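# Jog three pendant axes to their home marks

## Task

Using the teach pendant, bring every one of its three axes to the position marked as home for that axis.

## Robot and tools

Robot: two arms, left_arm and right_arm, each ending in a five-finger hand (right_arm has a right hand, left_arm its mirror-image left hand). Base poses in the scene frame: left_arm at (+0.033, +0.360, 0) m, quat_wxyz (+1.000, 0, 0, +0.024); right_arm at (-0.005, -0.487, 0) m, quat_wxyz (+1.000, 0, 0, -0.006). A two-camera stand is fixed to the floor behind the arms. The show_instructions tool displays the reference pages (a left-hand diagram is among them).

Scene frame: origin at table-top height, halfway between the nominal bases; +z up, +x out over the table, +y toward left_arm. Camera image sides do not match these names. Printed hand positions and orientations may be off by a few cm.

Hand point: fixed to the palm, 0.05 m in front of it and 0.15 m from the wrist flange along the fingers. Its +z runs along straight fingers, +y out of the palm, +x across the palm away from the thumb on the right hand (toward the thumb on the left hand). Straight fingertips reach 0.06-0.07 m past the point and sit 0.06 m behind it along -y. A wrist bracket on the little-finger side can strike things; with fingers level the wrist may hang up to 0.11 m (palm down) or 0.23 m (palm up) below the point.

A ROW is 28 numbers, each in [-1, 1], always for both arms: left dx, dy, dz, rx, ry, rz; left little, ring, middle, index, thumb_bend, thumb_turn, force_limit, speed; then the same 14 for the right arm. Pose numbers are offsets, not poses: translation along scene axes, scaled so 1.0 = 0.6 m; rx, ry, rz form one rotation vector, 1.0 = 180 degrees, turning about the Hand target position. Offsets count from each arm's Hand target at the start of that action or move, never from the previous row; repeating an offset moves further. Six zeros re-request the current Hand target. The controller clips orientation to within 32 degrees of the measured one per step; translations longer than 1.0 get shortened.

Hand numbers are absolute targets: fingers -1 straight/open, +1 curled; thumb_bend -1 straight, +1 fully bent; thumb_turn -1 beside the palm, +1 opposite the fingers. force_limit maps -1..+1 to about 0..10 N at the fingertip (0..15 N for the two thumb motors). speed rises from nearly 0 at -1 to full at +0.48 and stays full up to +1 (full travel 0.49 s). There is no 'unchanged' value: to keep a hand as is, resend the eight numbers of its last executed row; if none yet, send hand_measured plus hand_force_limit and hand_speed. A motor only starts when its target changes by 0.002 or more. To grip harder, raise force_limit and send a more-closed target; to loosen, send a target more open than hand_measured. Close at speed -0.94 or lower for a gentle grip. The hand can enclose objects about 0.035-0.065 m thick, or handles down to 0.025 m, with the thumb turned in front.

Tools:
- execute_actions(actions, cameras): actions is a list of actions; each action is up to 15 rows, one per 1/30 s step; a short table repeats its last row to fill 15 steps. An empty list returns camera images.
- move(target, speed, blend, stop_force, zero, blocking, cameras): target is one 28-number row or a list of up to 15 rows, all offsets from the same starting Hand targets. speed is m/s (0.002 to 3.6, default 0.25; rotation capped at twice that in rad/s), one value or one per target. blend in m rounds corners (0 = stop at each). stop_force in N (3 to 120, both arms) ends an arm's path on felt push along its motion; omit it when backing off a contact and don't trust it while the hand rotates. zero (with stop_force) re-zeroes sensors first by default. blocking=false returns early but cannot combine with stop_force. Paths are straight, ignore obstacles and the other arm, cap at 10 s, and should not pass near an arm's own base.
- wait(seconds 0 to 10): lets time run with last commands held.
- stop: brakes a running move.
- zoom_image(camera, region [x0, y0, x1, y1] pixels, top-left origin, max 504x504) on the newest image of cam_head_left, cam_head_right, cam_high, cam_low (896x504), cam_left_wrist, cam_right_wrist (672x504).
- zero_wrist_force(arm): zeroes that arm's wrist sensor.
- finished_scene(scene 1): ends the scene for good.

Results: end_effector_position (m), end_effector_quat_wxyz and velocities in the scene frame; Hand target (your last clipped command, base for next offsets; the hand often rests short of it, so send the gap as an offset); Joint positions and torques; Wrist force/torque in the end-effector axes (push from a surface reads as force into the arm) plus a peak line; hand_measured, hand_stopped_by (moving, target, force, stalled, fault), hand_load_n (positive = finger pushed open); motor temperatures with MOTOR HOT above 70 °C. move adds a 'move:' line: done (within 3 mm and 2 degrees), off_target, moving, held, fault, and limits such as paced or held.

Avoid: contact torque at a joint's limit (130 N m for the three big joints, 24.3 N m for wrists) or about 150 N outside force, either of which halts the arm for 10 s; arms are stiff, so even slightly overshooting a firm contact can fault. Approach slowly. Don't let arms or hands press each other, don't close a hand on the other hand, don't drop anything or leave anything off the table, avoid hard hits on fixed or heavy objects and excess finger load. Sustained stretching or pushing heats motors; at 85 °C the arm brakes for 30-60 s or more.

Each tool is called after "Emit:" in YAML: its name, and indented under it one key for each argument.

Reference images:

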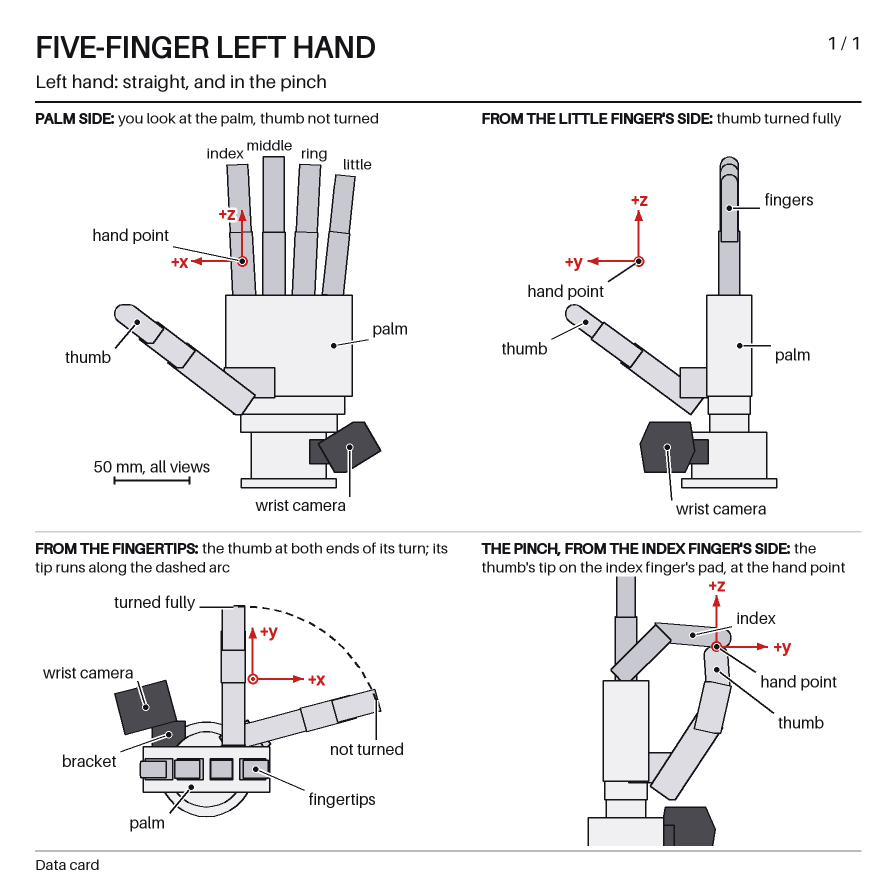

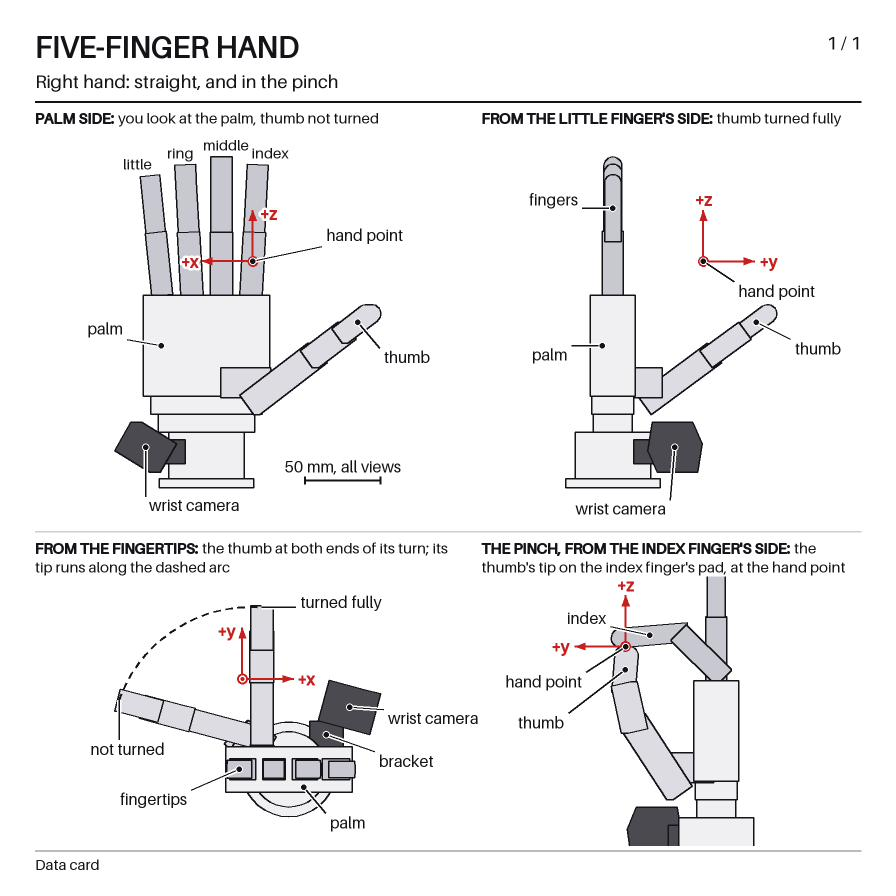

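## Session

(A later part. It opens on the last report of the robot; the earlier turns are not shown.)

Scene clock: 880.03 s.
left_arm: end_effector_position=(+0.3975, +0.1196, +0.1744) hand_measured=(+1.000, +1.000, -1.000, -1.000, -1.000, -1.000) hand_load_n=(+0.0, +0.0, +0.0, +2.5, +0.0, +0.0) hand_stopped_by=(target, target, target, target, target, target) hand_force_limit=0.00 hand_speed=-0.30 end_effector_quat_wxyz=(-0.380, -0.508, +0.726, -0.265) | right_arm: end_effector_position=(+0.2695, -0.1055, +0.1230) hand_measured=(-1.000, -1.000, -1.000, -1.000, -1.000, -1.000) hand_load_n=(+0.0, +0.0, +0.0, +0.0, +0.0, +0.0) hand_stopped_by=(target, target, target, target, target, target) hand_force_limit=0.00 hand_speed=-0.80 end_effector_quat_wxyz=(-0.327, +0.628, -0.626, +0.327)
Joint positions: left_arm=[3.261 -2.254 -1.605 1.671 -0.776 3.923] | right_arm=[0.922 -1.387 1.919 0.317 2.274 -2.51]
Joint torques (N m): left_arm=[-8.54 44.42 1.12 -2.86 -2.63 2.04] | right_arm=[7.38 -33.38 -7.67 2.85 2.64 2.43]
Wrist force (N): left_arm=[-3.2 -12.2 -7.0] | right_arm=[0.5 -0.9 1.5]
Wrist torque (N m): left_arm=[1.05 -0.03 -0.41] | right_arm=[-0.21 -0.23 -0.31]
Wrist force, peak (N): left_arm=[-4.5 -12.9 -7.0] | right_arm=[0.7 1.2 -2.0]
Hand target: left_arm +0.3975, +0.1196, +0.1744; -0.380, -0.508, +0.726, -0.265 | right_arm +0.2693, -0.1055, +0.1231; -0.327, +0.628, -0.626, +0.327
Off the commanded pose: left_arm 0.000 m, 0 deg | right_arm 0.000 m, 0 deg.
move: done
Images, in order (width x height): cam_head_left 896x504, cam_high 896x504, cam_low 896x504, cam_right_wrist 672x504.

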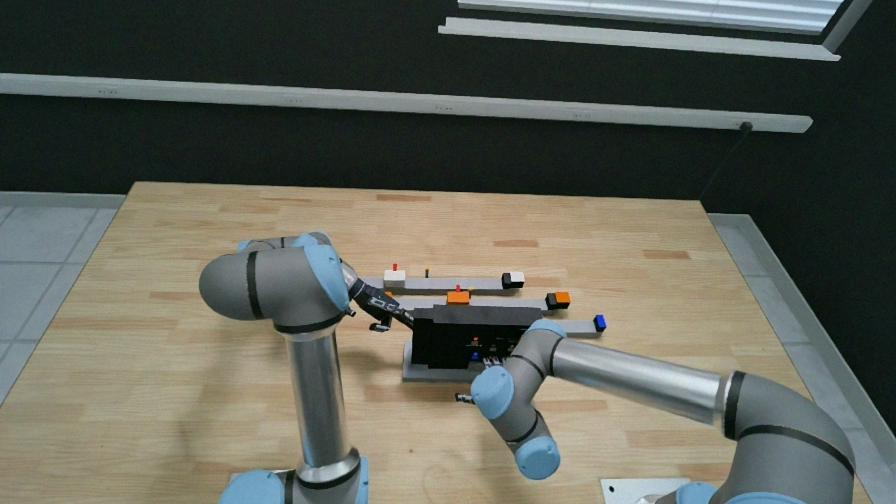

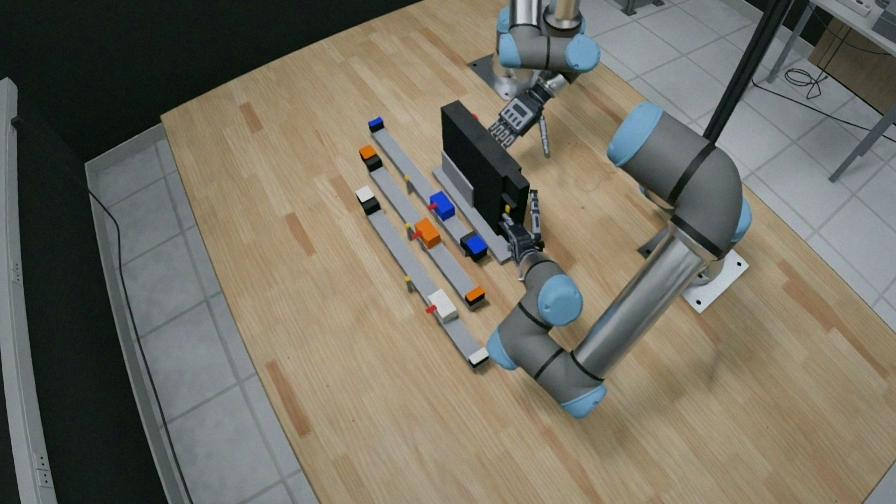

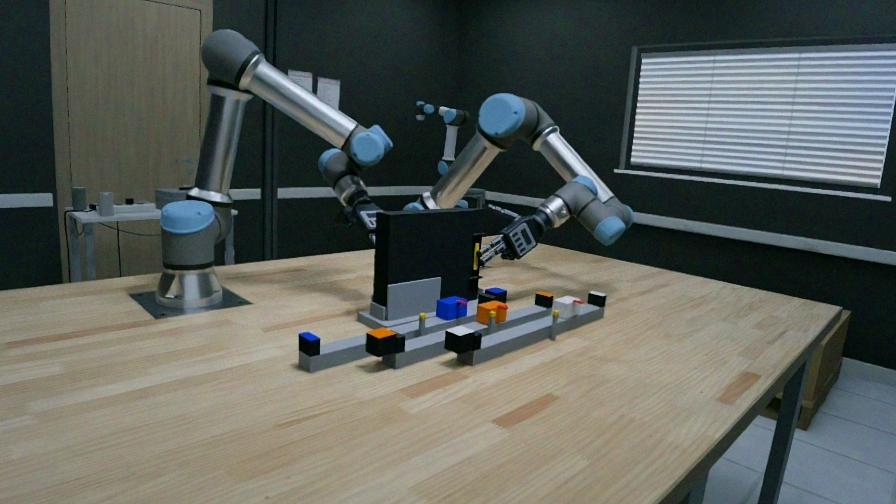

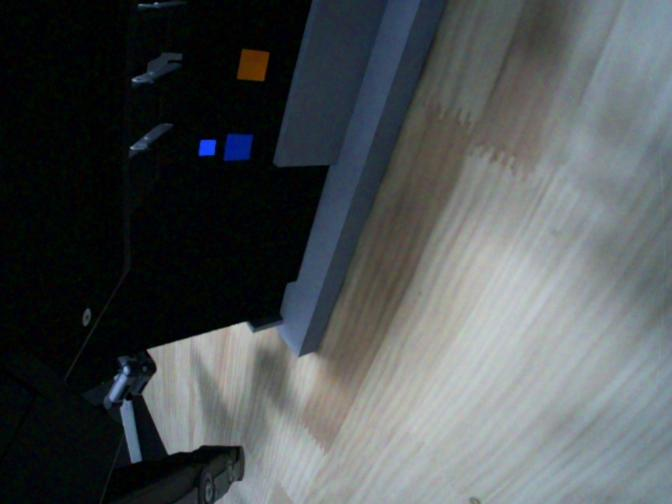

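Emit:
move:
  target: [0,0,0,0,0,0,1,1,-1,-1,-1,-1,0,-0.3,0.05,0,0,0,0,0,-1,-1,-1,-1,-1,-1,0,-0.8]
  cameras: ["cam_high"]
  speed: 0.012
  stop_force: 4

Emit:
wait:
  seconds: 4.5
  cameras: ["cam_high"]

Emit:
move:
  target: [0,0,0,0,0,0,1,1,-1,-1,-1,-1,0,-0.3,-0.03,0,0,0,0,0,-1,-1,-1,-1,-1,-1,0,-0.8]
  cameras: ["cam_right_wrist","cam_high","cam_low"]
  speed: 0.1

Emit:
zoom_image:
  camera: "cam_high"
  region: [380, 150, 500, 258]

Emit:
zoom_image:
  camera: "cam_low"
  region: [390, 280, 530, 350]

Scene clock: 913.53 s.
left_arm: end_effector_position=(+0.3975, +0.1196, +0.1744) hand_measured=(+1.000, +1.000, -1.000, -1.000, -1.000, -1.000) hand_load_n=(+0.0, +0.0, +0.0, +2.5, +0.0, +0.0) hand_stopped_by=(target, target, target, target, target, target) hand_force_limit=0.00 hand_speed=-0.30 end_effector_quat_wxyz=(-0.380, -0.508, +0.726, -0.265) | right_arm: end_effector_position=(+0.2873, -0.1055, +0.1231) hand_measured=(-1.000, -1.000, -1.000, -1.000, -1.000, -1.000) hand_load_n=(-0.5, +0.0, -2.5, +0.0, +0.0, +0.0) hand_stopped_by=(target, target, target, target, target, target) hand_force_limit=0.00 hand_speed=-0.80 end_effector_quat_wxyz=(-0.327, +0.628, -0.626, +0.327)
Joint positions: left_arm=[3.261 -2.254 -1.605 1.671 -0.776 3.923] | right_arm=[0.882 -1.38 1.905 0.299 2.247 -2.549]
Joint torques (N m): left_arm=[-10.81 42.23 1.29 -5.66 -2.61 1.94] | right_arm=[7.16 -34.08 -8.28 2.17 2.81 2.55]
Wrist force (N): left_arm=[-4.4 -12.9 -6.8] | right_arm=[0.9 0.5 -2.1]
Wrist torque (N m): left_arm=[1.07 -0.12 -0.48] | right_arm=[-0.08 -0.15 -0.20]
Wrist force, peak (N): left_arm=[-4.6 -13.1 -6.9] | right_arm=[0.8 2.7 -6.8]
Hand target: left_arm +0.3975, +0.1196, +0.1744; -0.380, -0.508, +0.726, -0.265 | right_arm +0.2873, -0.1055, +0.1231; -0.327, +0.628, -0.626, +0.327 (not the last commanded pose)
Off the commanded pose: left_arm 0.000 m, 0 deg | right_arm 0.012 m, 0 deg.
move: contact (right_arm)
Images, in order (width x height): cam_high 896x504.

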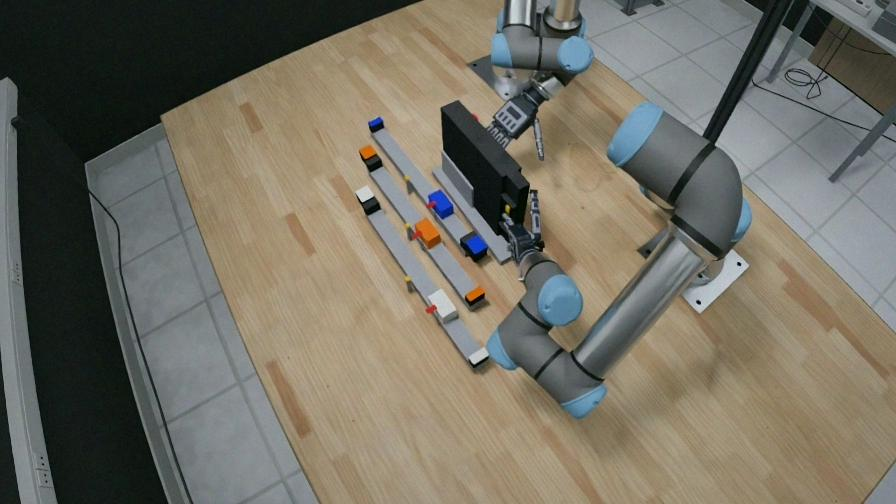

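Scene clock: 918.03 s.
left_arm: end_effector_position=(+0.3975, +0.1196, +0.1744) hand_measured=(+1.000, +1.000, -1.000, -1.000, -1.000, -1.000) hand_load_n=(+0.0, +0.0, +0.0, +2.5, -0.5, +0.0) hand_stopped_by=(target, target, target, target, target, target) hand_force_limit=0.00 hand_speed=-0.30 end_effector_quat_wxyz=(-0.380, -0.508, +0.726, -0.265) | right_arm: end_effector_position=(+0.2873, -0.1055, +0.1231) hand_measured=(-1.000, -1.000, -1.000, -1.000, -1.000, -1.000) hand_load_n=(+0.0, +0.0, -2.5, +0.0, +0.5, +0.0) hand_stopped_by=(target, target, target, target, target, target) hand_force_limit=0.00 hand_speed=-0.80 end_effector_quat_wxyz=(-0.327, +0.628, -0.626, +0.327)
Joint positions: left_arm=[3.261 -2.254 -1.605 1.671 -0.776 3.923] | right_arm=[0.882 -1.38 1.905 0.299 2.247 -2.549]
Joint torques (N m): left_arm=[-10.38 40 2.67 -5.86 -2.61 2.19] | right_arm=[7.42 -33.61 -8.48 2.04 2.71 2.49]
Wrist force (N): left_arm=[-4.4 -13.0 -6.9] | right_arm=[0.8 0.7 -2.1]
Wrist torque (N m): left_arm=[1.06 -0.12 -0.48] | right_arm=[-0.05 -0.13 -0.19]
Wrist force, peak (N): left_arm=[-4.5 -13.1 -7.1] | right_arm=[1.0 1.9 -1.8]
Hand target: left_arm +0.3975, +0.1196, +0.1744; -0.380, -0.508, +0.726, -0.265 | right_arm +0.2873, -0.1055, +0.1231; -0.327, +0.628, -0.626, +0.327 (not the last commanded pose)
Off the commanded pose: left_arm 0.000 m, 0 deg | right_arm 0.012 m, 0 deg.
wait: 4.50 s; at rest by 0.17 s
Images, in order (width x height): cam_high 896x504.

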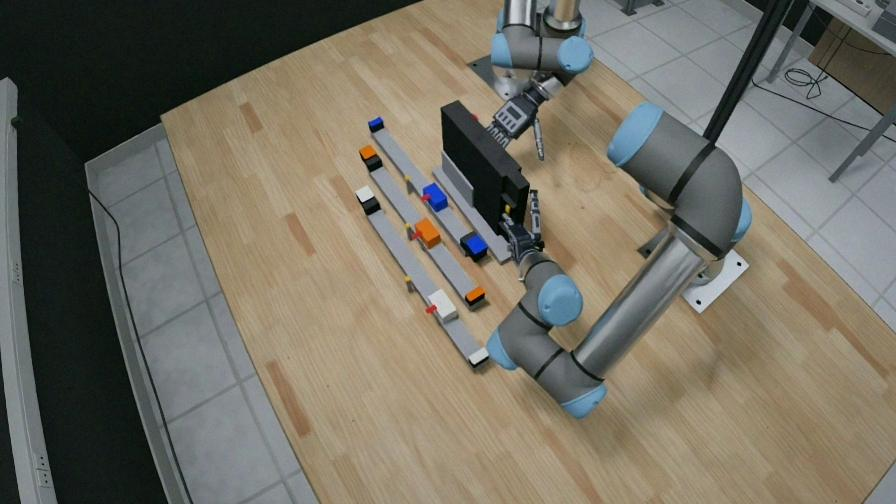

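Scene clock: 918.90 s.
left_arm: end_effector_position=(+0.3975, +0.1196, +0.1744) hand_measured=(+1.000, +1.000, -1.000, -1.000, -1.000, -1.000) hand_load_n=(+0.0, +0.0, +0.0, +2.5, +0.0, +0.0) hand_stopped_by=(target, target, target, target, target, target) hand_force_limit=0.00 hand_speed=-0.30 end_effector_quat_wxyz=(-0.380, -0.508, +0.726, -0.265) | right_arm: end_effector_position=(+0.2695, -0.1055, +0.1231) hand_measured=(-1.000, -1.000, -1.000, -1.000, -1.000, -1.000) hand_load_n=(+0.0, +0.0, +0.0, +0.0, +0.0, +0.0) hand_stopped_by=(target, target, target, target, target, target) hand_force_limit=0.00 hand_speed=-0.80 end_effector_quat_wxyz=(-0.327, +0.628, -0.626, +0.327)
Joint positions: left_arm=[3.261 -2.254 -1.605 1.671 -0.776 3.923] | right_arm=[0.922 -1.387 1.919 0.317 2.274 -2.51]
Joint torques (N m): left_arm=[-10.48 38.86 0.88 -5.73 -2.62 1.88] | right_arm=[7.89 -33.28 -6.77 3.06 2.4 2.56]
Wrist force (N): left_arm=[-3.0 -12.2 -6.9] | right_arm=[0.6 -0.5 1.2]
Wrist torque (N m): left_arm=[1.02 -0.01 -0.39] | right_arm=[-0.14 -0.24 -0.29]
Wrist force, peak (N): left_arm=[-4.6 -12.9 -6.8] | right_arm=[1.0 1.5 -1.7]
Hand target: left_arm +0.3975, +0.1196, +0.1744; -0.380, -0.508, +0.726, -0.265 | right_arm +0.2693, -0.1055, +0.1231; -0.327, +0.628, -0.626, +0.327
Off the commanded pose: left_arm 0.000 m, 0 deg | right_arm 0.000 m, 0 deg.
move: done
Images, in order (width x height): cam_high 896x504, cam_low 896x504, cam_right_wrist 672x504.

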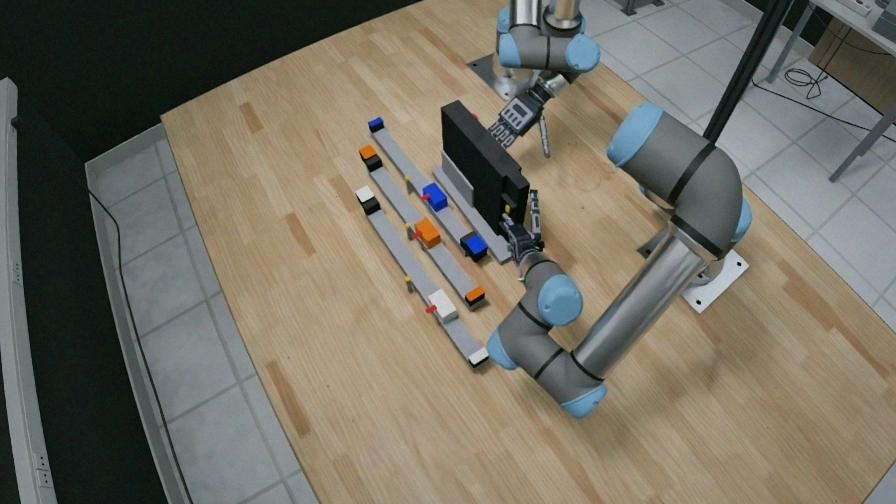

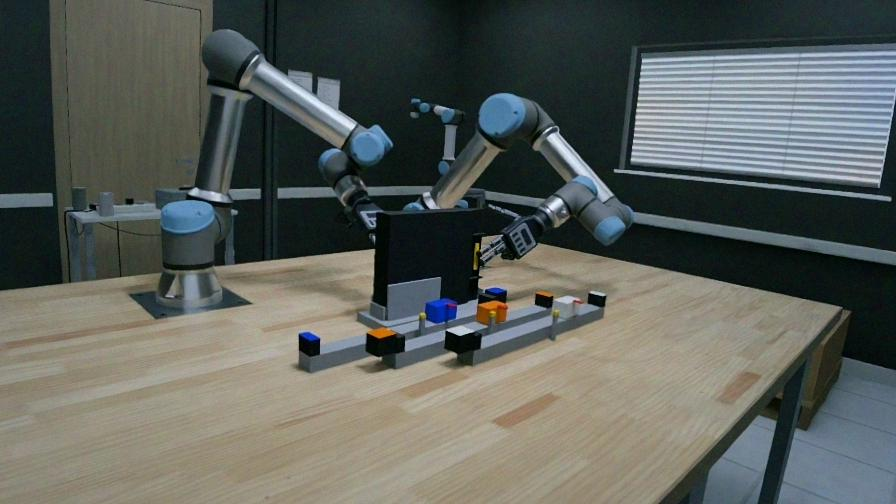

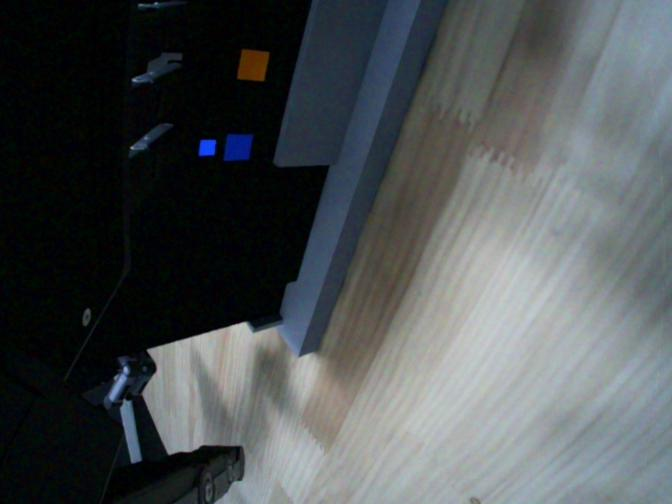

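Scaled by 4.200 from the camera's 896x504 image, which has a finer 1280x720 frame.

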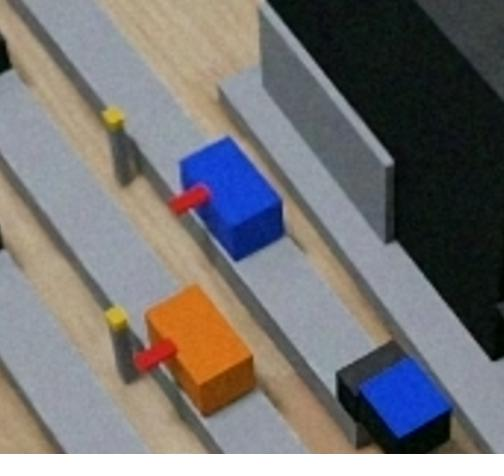

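Scaled by 3.600 from the camera's 896x504 image, which has a finer 1280x720 frame.

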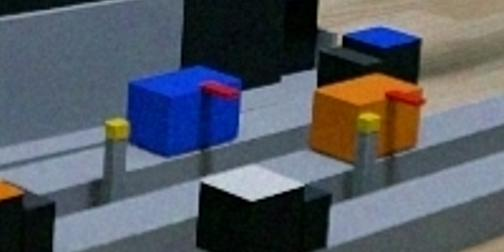

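Emit:
move:
  target: [0,0,0,0,0,0,1,1,-1,-1,-1,-1,0,-0.3,0.05,0,0,0,0,0,-1,-1,-1,-1,-1,-1,0,-0.8]
  cameras: ["cam_high"]
  speed: 0.012
  stop_force: 4

Emit:
zoom_image:
  camera: "cam_high"
  region: [390, 160, 460, 220]

Emit:
wait:
  seconds: 6.5
  cameras: ["cam_high"]

Emit:
zoom_image:
  camera: "cam_high"
  region: [390, 160, 460, 220]

Emit:
move:
  target: [0,0,0,0,0,0,1,1,-1,-1,-1,-1,0,-0.3,-0.03,0,0,0,0,0,-1,-1,-1,-1,-1,-1,0,-0.8]
  cameras: ["cam_right_wrist","cam_high","cam_low"]
  speed: 0.1

Emit:
zoom_image:
  camera: "cam_high"
  region: [390, 160, 460, 220]

Emit:
zoom_image:
  camera: "cam_low"
  region: [390, 280, 530, 350]

Scene clock: 953.97 s.
left_arm: end_effector_position=(+0.3975, +0.1196, +0.1744) hand_measured=(+1.000, +1.000, -1.000, -1.000, -1.000, -1.000) hand_load_n=(+0.0, +0.0, +0.0, +2.5, +0.0, +0.0) hand_stopped_by=(target, target, target, target, target, target) hand_force_limit=0.00 hand_speed=-0.30 end_effector_quat_wxyz=(-0.380, -0.508, +0.726, -0.265) | right_arm: end_effector_position=(+0.2872, -0.1055, +0.1231) hand_measured=(-1.000, -1.000, -1.000, -1.000, -1.000, -1.000) hand_load_n=(+0.0, +0.0, -2.0, +0.0, +0.0, +0.0) hand_stopped_by=(target, target, target, target, target, target) hand_force_limit=0.00 hand_speed=-0.80 end_effector_quat_wxyz=(-0.327, +0.628, -0.626, +0.327)
Joint positions: left_arm=[3.261 -2.254 -1.605 1.671 -0.776 3.923] | right_arm=[0.882 -1.38 1.905 0.3 2.248 -2.549]
Joint torques (N m): left_arm=[-9.58 35.21 2.4 -5.67 -2.4 1.85] | right_arm=[7.4 -33.71 -8.04 2.31 2.72 2.5]
Wrist force (N): left_arm=[-4.5 -13.0 -6.7] | right_arm=[1.0 0.3 -1.9]
Wrist torque (N m): left_arm=[1.07 -0.10 -0.48] | right_arm=[-0.06 -0.15 -0.20]
Wrist force, peak (N): left_arm=[-4.4 -13.1 -6.8] | right_arm=[0.7 0.9 -5.6]
Hand target: left_arm +0.3975, +0.1196, +0.1744; -0.380, -0.508, +0.726, -0.265 | right_arm +0.2872, -0.1055, +0.1231; -0.327, +0.628, -0.626, +0.327 (not the last commanded pose)
Off the commanded pose: left_arm 0.000 m, 0 deg | right_arm 0.012 m, 0 deg.
move: contact (right_arm)
Images, in order (width x height): cam_high 896x504.

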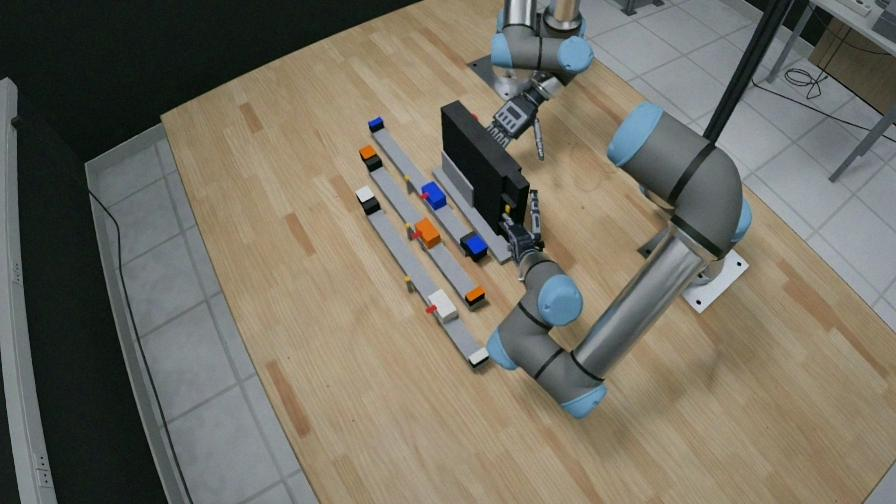

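Scaled by 7.200 from the camera's 896x504 image, which has a finer 1280x720 frame.

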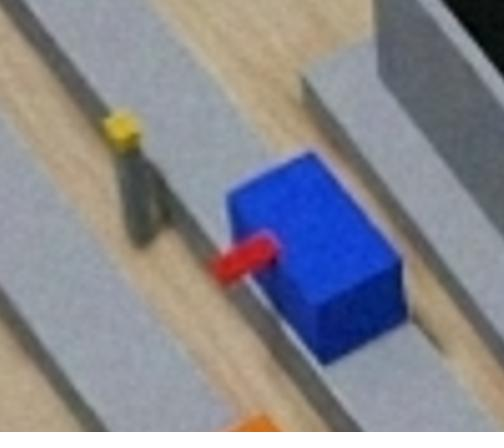

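Scene clock: 960.47 s.
left_arm: end_effector_position=(+0.3975, +0.1196, +0.1744) hand_measured=(+1.000, +1.000, -1.000, -1.000, -1.000, -1.000) hand_load_n=(+0.0, +0.0, +0.0, +2.5, +0.0, +0.0) hand_stopped_by=(target, target, target, target, target, target) hand_force_limit=0.00 hand_speed=-0.30 end_effector_quat_wxyz=(-0.380, -0.508, +0.726, -0.265) | right_arm: end_effector_position=(+0.2872, -0.1055, +0.1231) hand_measured=(-1.000, -1.000, -1.000, -1.000, -1.000, -1.000) hand_load_n=(+0.0, +0.0, -1.5, +0.0, +0.0, +0.0) hand_stopped_by=(target, target, target, target, target, target) hand_force_limit=0.00 hand_speed=-0.80 end_effector_quat_wxyz=(-0.327, +0.628, -0.626, +0.327)
Joint positions: left_arm=[3.261 -2.254 -1.605 1.671 -0.776 3.923] | right_arm=[0.882 -1.38 1.905 0.3 2.248 -2.549]
Joint torques (N m): left_arm=[-9.83 30.29 0 -5.61 -2.46 1.86] | right_arm=[7.24 -32.35 -7.94 2.23 2.68 2.37]
Wrist force (N): left_arm=[-4.5 -12.9 -6.8] | right_arm=[0.9 0.3 -2.2]
Wrist torque (N m): left_arm=[1.08 -0.12 -0.48] | right_arm=[-0.06 -0.13 -0.20]
Wrist force, peak (N): left_arm=[-4.5 -13.2 -7.1] | right_arm=[1.2 1.3 -1.9]
Hand target: left_arm +0.3975, +0.1196, +0.1744; -0.380, -0.508, +0.726, -0.265 | right_arm +0.2872, -0.1055, +0.1231; -0.327, +0.628, -0.626, +0.327 (not the last commanded pose)
Off the commanded pose: left_arm 0.000 m, 0 deg | right_arm 0.012 m, 0 deg.
wait: 6.50 s; at rest by 0.17 s
Images, in order (width x height): cam_high 896x504.

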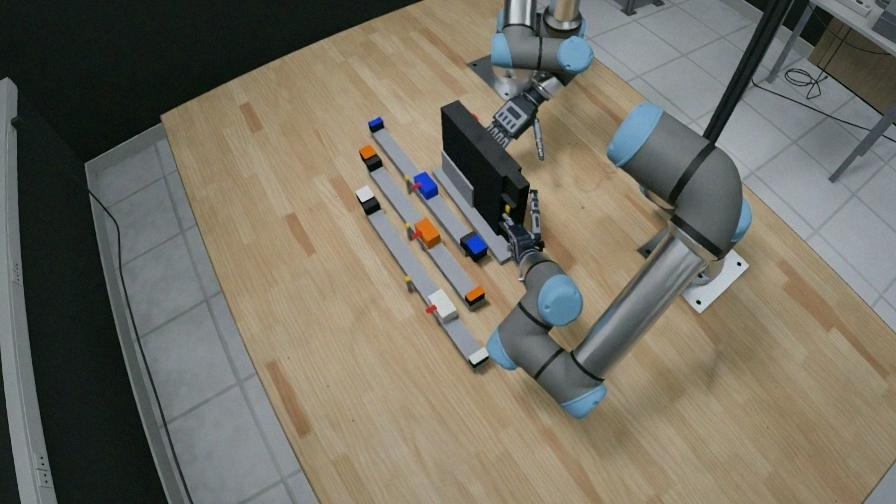

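Scaled by 7.200 from the camera's 896x504 image, which has a finer 1280x720 frame.

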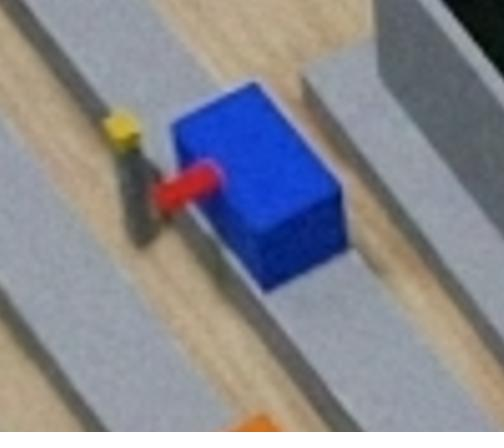

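Scene clock: 961.33 s.
left_arm: end_effector_position=(+0.3975, +0.1196, +0.1744) hand_measured=(+1.000, +1.000, -1.000, -1.000, -1.000, -1.000) hand_load_n=(+0.0, +0.0, +0.0, +2.5, +0.0, +0.0) hand_stopped_by=(target, target, target, target, target, target) hand_force_limit=0.00 hand_speed=-0.30 end_effector_quat_wxyz=(-0.380, -0.508, +0.726, -0.265) | right_arm: end_effector_position=(+0.2694, -0.1055, +0.1231) hand_measured=(-1.000, -1.000, -1.000, -1.000, -1.000, -1.000) hand_load_n=(+0.0, +0.0, +0.0, +0.0, +0.0, +0.0) hand_stopped_by=(target, target, target, target, target, target) hand_force_limit=0.00 hand_speed=-0.80 end_effector_quat_wxyz=(-0.327, +0.628, -0.626, +0.327)
Joint positions: left_arm=[3.261 -2.254 -1.605 1.671 -0.776 3.923] | right_arm=[0.923 -1.387 1.919 0.317 2.275 -2.51]
Joint torques (N m): left_arm=[-10.39 30.11 0.8 -5.77 -2.12 1.99] | right_arm=[7.96 -33.02 -7.7 2.89 2.55 2.63]
Wrist force (N): left_arm=[-3.3 -12.0 -6.9] | right_arm=[0.8 -0.6 1.4]
Wrist torque (N m): left_arm=[1.07 -0.04 -0.40] | right_arm=[-0.18 -0.27 -0.29]
Wrist force, peak (N): left_arm=[-4.6 -12.8 -6.6] | right_arm=[0.7 1.2 -1.7]
Hand target: left_arm +0.3975, +0.1196, +0.1744; -0.380, -0.508, +0.726, -0.265 | right_arm +0.2692, -0.1055, +0.1231; -0.327, +0.628, -0.626, +0.327
Off the commanded pose: left_arm 0.000 m, 0 deg | right_arm 0.000 m, 0 deg.
move: done
Images, in order (width x height): cam_high 896x504, cam_low 896x504, cam_right_wrist 672x504.

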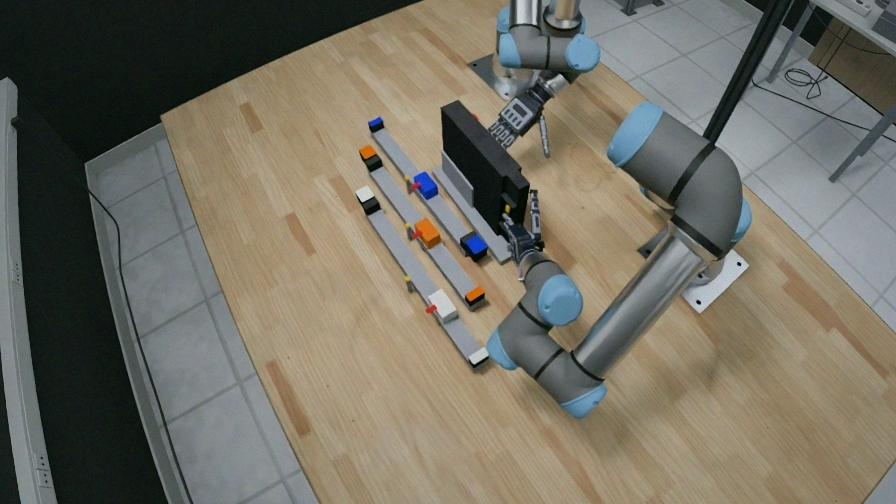

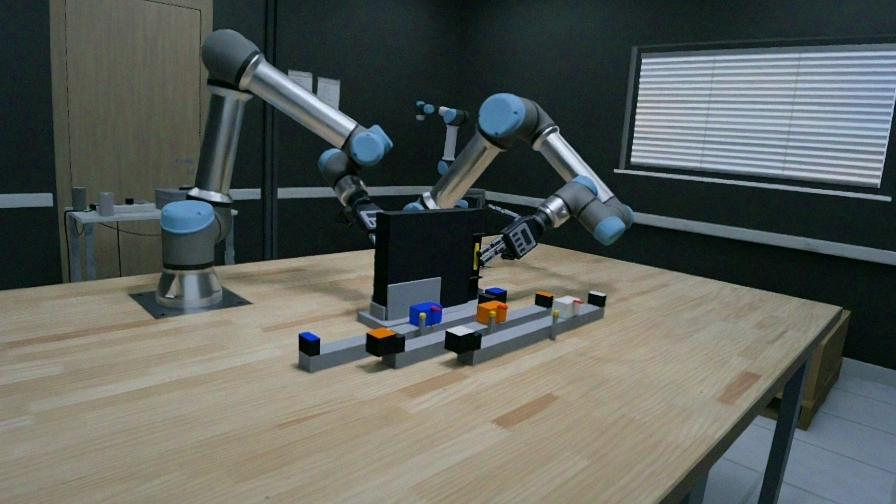

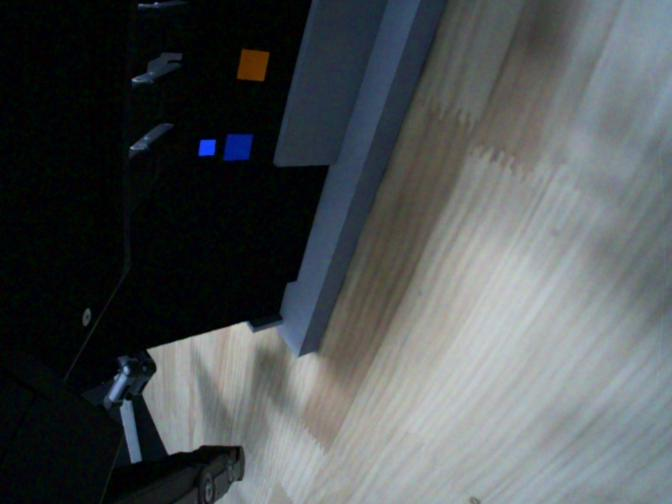

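Scaled by 7.200 from the camera's 896x504 image, which has a finer 1280x720 frame.

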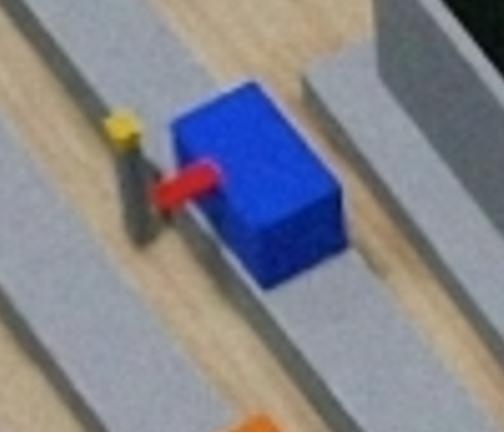

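Scaled by 3.600 from the camera's 896x504 image, which has a finer 1280x720 frame.

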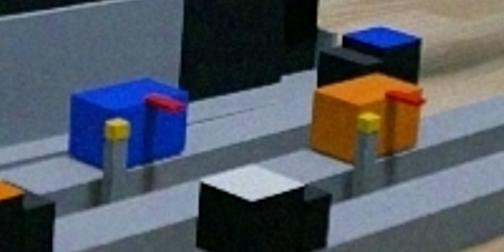

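Emit:
zoom_image:
  camera: "cam_low"
  region: [400, 290, 470, 345]

Emit:
zoom_image:
  camera: "cam_low"
  region: [470, 290, 540, 345]

Emit:
zoom_image:
  camera: "cam_high"
  region: [395, 165, 445, 203]

Emit:
zoom_image:
  camera: "cam_high"
  region: [395, 210, 445, 248]

Scaled by 7.200 from the camera's 896x504 image, which has a finer 1280x720 frame.

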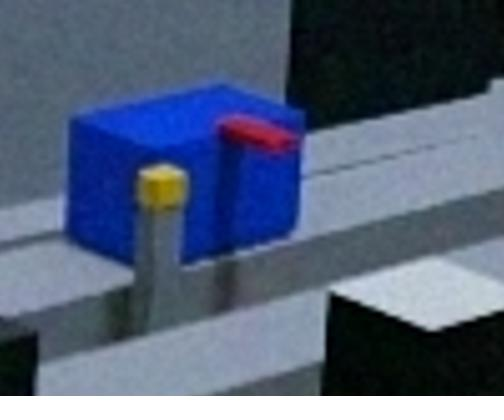

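Scaled by 7.200 from the camera's 896x504 image, which has a finer 1280x720 frame.

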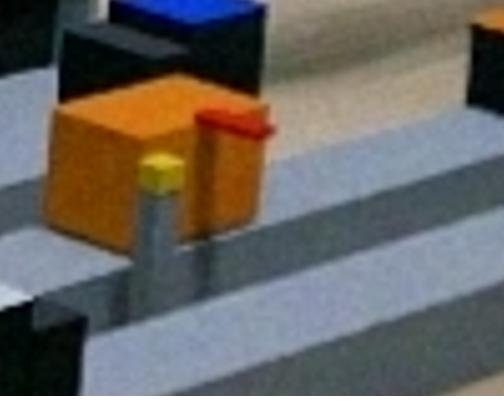

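Scaled by 10.080 from the camera's 896x504 image, which has a finer 1280x720 frame.

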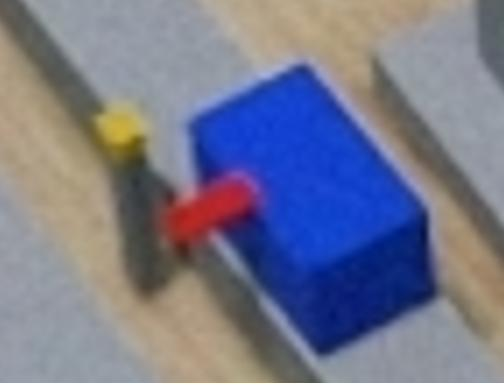

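Scaled by 10.080 from the camera's 896x504 image, which has a finer 1280x720 frame.

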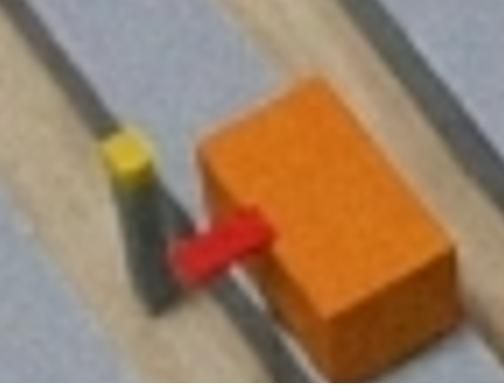

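Emit:
move:
  target: [0,0,0,0,0,0,1,1,-1,-1,-1,-1,0,-0.3,0.05,0,0,0,0,0,-1,-1,-1,-1,-1,-1,0,-0.8]
  cameras: []
  speed: 0.012
  stop_force: 4

Emit:
wait:
  seconds: 5.0
  cameras: []

Emit:
move:
  target: [0,0,0,0,0,0,1,1,-1,-1,-1,-1,0,-0.3,-0.03,0,0,0,0,0,-1,-1,-1,-1,-1,-1,0,-0.8]
  cameras: ["cam_right_wrist","cam_high","cam_low"]
  speed: 0.1

Emit:
zoom_image:
  camera: "cam_high"
  region: [385, 160, 435, 198]

Emit:
zoom_image:
  camera: "cam_low"
  region: [390, 290, 460, 345]

Scene clock: 1023.40 s.
left_arm: end_effector_position=(+0.3975, +0.1196, +0.1744) hand_measured=(+1.000, +1.000, -1.000, -1.000, -1.000, -1.000) hand_load_n=(+0.0, +0.0, +0.0, +2.5, +0.0, +0.0) hand_stopped_by=(target, target, target, target, target, target) hand_force_limit=0.00 hand_speed=-0.30 end_effector_quat_wxyz=(-0.380, -0.508, +0.726, -0.265) | right_arm: end_effector_position=(+0.2873, -0.1055, +0.1231) hand_measured=(-1.000, -1.000, -1.000, -1.000, -1.000, -1.000) hand_load_n=(+0.0, +0.0, -2.0, +0.0, +0.0, +0.0) hand_stopped_by=(target, target, target, target, target, target) hand_force_limit=0.00 hand_speed=-0.80 end_effector_quat_wxyz=(-0.327, +0.628, -0.626, +0.327)
Joint positions: left_arm=[3.261 -2.254 -1.605 1.671 -0.776 3.923] | right_arm=[0.882 -1.38 1.905 0.299 2.247 -2.549]
Joint torques (N m): left_arm=[-9.72 30.52 1.06 -5.84 -2.07 1.78] | right_arm=[7.43 -32.68 -8.89 2.16 2.69 2.49]
Wrist force (N): left_arm=[-4.8 -12.9 -6.6] | right_arm=[0.9 0.7 -2.2]
Wrist torque (N m): left_arm=[1.08 -0.10 -0.49] | right_arm=[-0.03 -0.13 -0.20]
Wrist force, peak (N): left_arm=[-4.7 -13.2 -6.8] | right_arm=[0.7 1.6 -7.5]
Hand target: left_arm +0.3975, +0.1196, +0.1744; -0.380, -0.508, +0.726, -0.265 | right_arm +0.2873, -0.1055, +0.1231; -0.327, +0.628, -0.626, +0.327 (not the last commanded pose)
Off the commanded pose: left_arm 0.000 m, 0 deg | right_arm 0.012 m, 0 deg.
move: contact (right_arm)
No camera images: "cameras" was empty.

Scene clock: 1028.40 s.
left_arm: end_effector_position=(+0.3975, +0.1196, +0.1744) hand_measured=(+1.000, +1.000, -1.000, -1.000, -1.000, -1.000) hand_load_n=(+0.0, +0.0, +0.0, +2.5, +0.0, +0.0) hand_stopped_by=(target, target, target, target, target, target) hand_force_limit=0.00 hand_speed=-0.30 end_effector_quat_wxyz=(-0.380, -0.508, +0.726, -0.265) | right_arm: end_effector_position=(+0.2873, -0.1055, +0.1231) hand_measured=(-1.000, -1.000, -1.000, -1.000, -1.000, -1.000) hand_load_n=(+0.0, +0.0, -2.0, +0.0, +0.0, +0.0) hand_stopped_by=(target, target, target, target, target, target) hand_force_limit=0.00 hand_speed=-0.80 end_effector_quat_wxyz=(-0.327, +0.628, -0.626, +0.327)
Joint positions: left_arm=[3.261 -2.254 -1.605 1.671 -0.776 3.923] | right_arm=[0.882 -1.38 1.905 0.299 2.247 -2.549]
Joint torques (N m): left_arm=[-8.79 28.76 0.94 -5.8 -1.92 1.84] | right_arm=[7.45 -33.52 -8.37 2.1 2.76 2.5]
Wrist force (N): left_arm=[-5.0 -12.7 -6.1] | right_arm=[1.1 1.4 -1.7]
Wrist torque (N m): left_arm=[1.09 -0.12 -0.48] | right_arm=[-0.03 -0.13 -0.19]
Wrist force, peak (N): left_arm=[-4.4 -13.1 -7.0] | right_arm=[1.1 1.4 -2.1]
Hand target: left_arm +0.3975, +0.1196, +0.1744; -0.380, -0.508, +0.726, -0.265 | right_arm +0.2873, -0.1055, +0.1231; -0.327, +0.628, -0.626, +0.327 (not the last commanded pose)
Off the commanded pose: left_arm 0.000 m, 0 deg | right_arm 0.012 m, 0 deg.
wait: 5.00 s; at rest by 0.17 s
No camera images: "cameras" was empty.

Scene clock: 1029.27 s.
left_arm: end_effector_position=(+0.3975, +0.1196, +0.1744) hand_measured=(+1.000, +1.000, -1.000, -1.000, -1.000, -1.000) hand_load_n=(+0.0, +0.0, +0.0, +2.0, +0.0, +0.0) hand_stopped_by=(target, target, target, target, target, target) hand_force_limit=0.00 hand_speed=-0.30 end_effector_quat_wxyz=(-0.380, -0.508, +0.726, -0.265) | right_arm: end_effector_position=(+0.2694, -0.1055, +0.1231) hand_measured=(-1.000, -1.000, -1.000, -1.000, -1.000, -1.000) hand_load_n=(+0.0, +0.0, +0.0, +0.0, +0.0, +0.0) hand_stopped_by=(target, target, target, target, target, target) hand_force_limit=0.00 hand_speed=-0.80 end_effector_quat_wxyz=(-0.327, +0.628, -0.626, +0.327)
Joint positions: left_arm=[3.261 -2.254 -1.605 1.671 -0.776 3.923] | right_arm=[0.922 -1.387 1.919 0.317 2.275 -2.51]
Joint torques (N m): left_arm=[-9.11 31.5 1.91 -5.78 -2.06 1.96] | right_arm=[9.98 -33.02 -7 2.57 2.64 2.36]
Wrist force (N): left_arm=[-3.7 -12.0 -6.4] | right_arm=[0.5 -0.7 1.5]
Wrist torque (N m): left_arm=[1.05 0.00 -0.41] | right_arm=[-0.21 -0.23 -0.31]
Wrist force, peak (N): left_arm=[-4.4 -13.0 -6.8] | right_arm=[0.9 0.8 -1.7]
Hand target: left_arm +0.3975, +0.1196, +0.1744; -0.380, -0.508, +0.726, -0.265 | right_arm +0.2693, -0.1055, +0.1231; -0.327, +0.628, -0.626, +0.327
Off the commanded pose: left_arm 0.000 m, 0 deg | right_arm 0.000 m, 0 deg.
move: done
Images, in order (width x height): cam_high 896x504, cam_low 896x504, cam_right_wrist 672x504.

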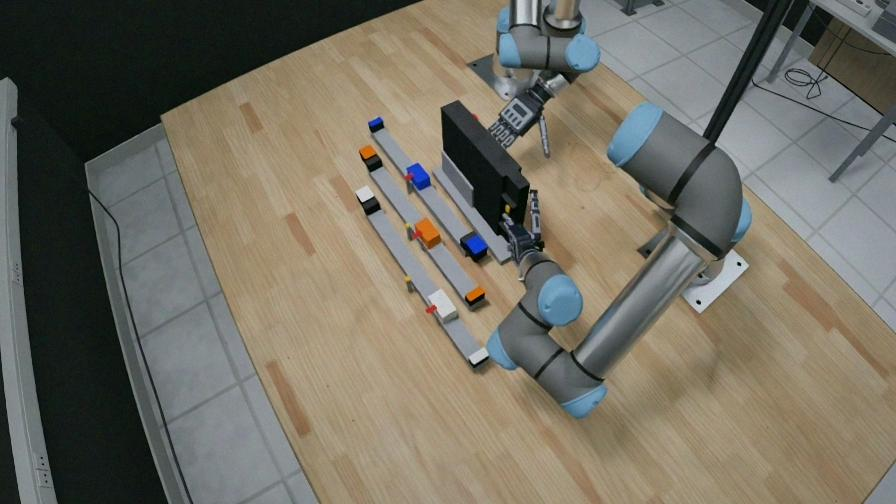

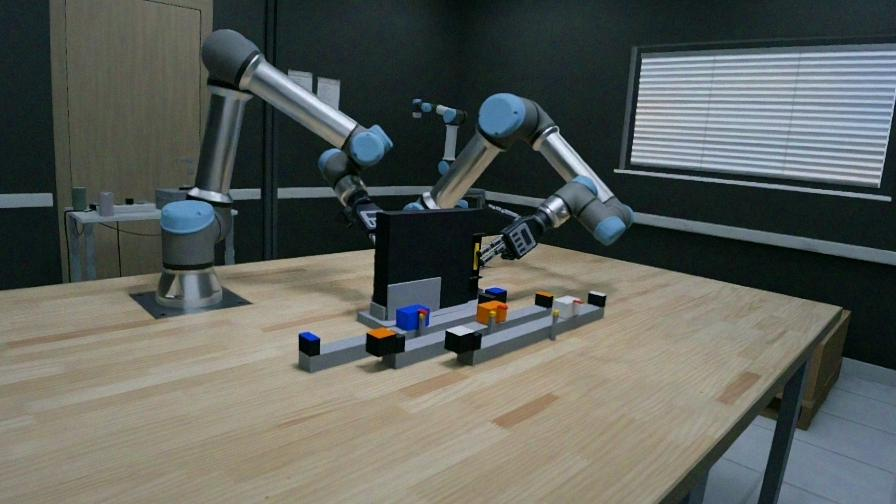

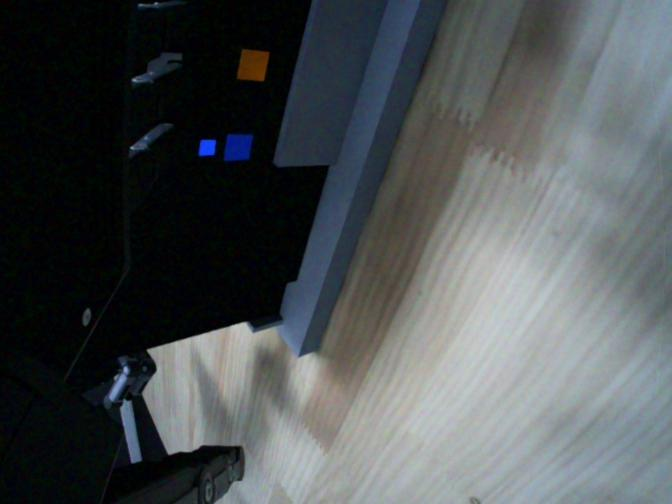

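Scaled by 10.080 from the camera's 896x504 image, which has a finer 1280x720 frame.

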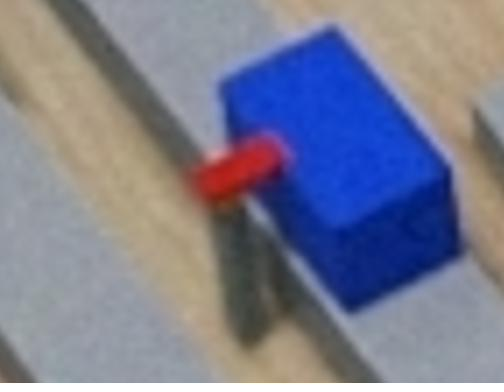

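Scaled by 7.200 from the camera's 896x504 image, which has a finer 1280x720 frame.

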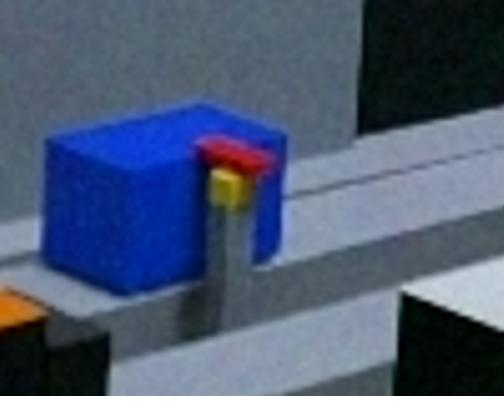

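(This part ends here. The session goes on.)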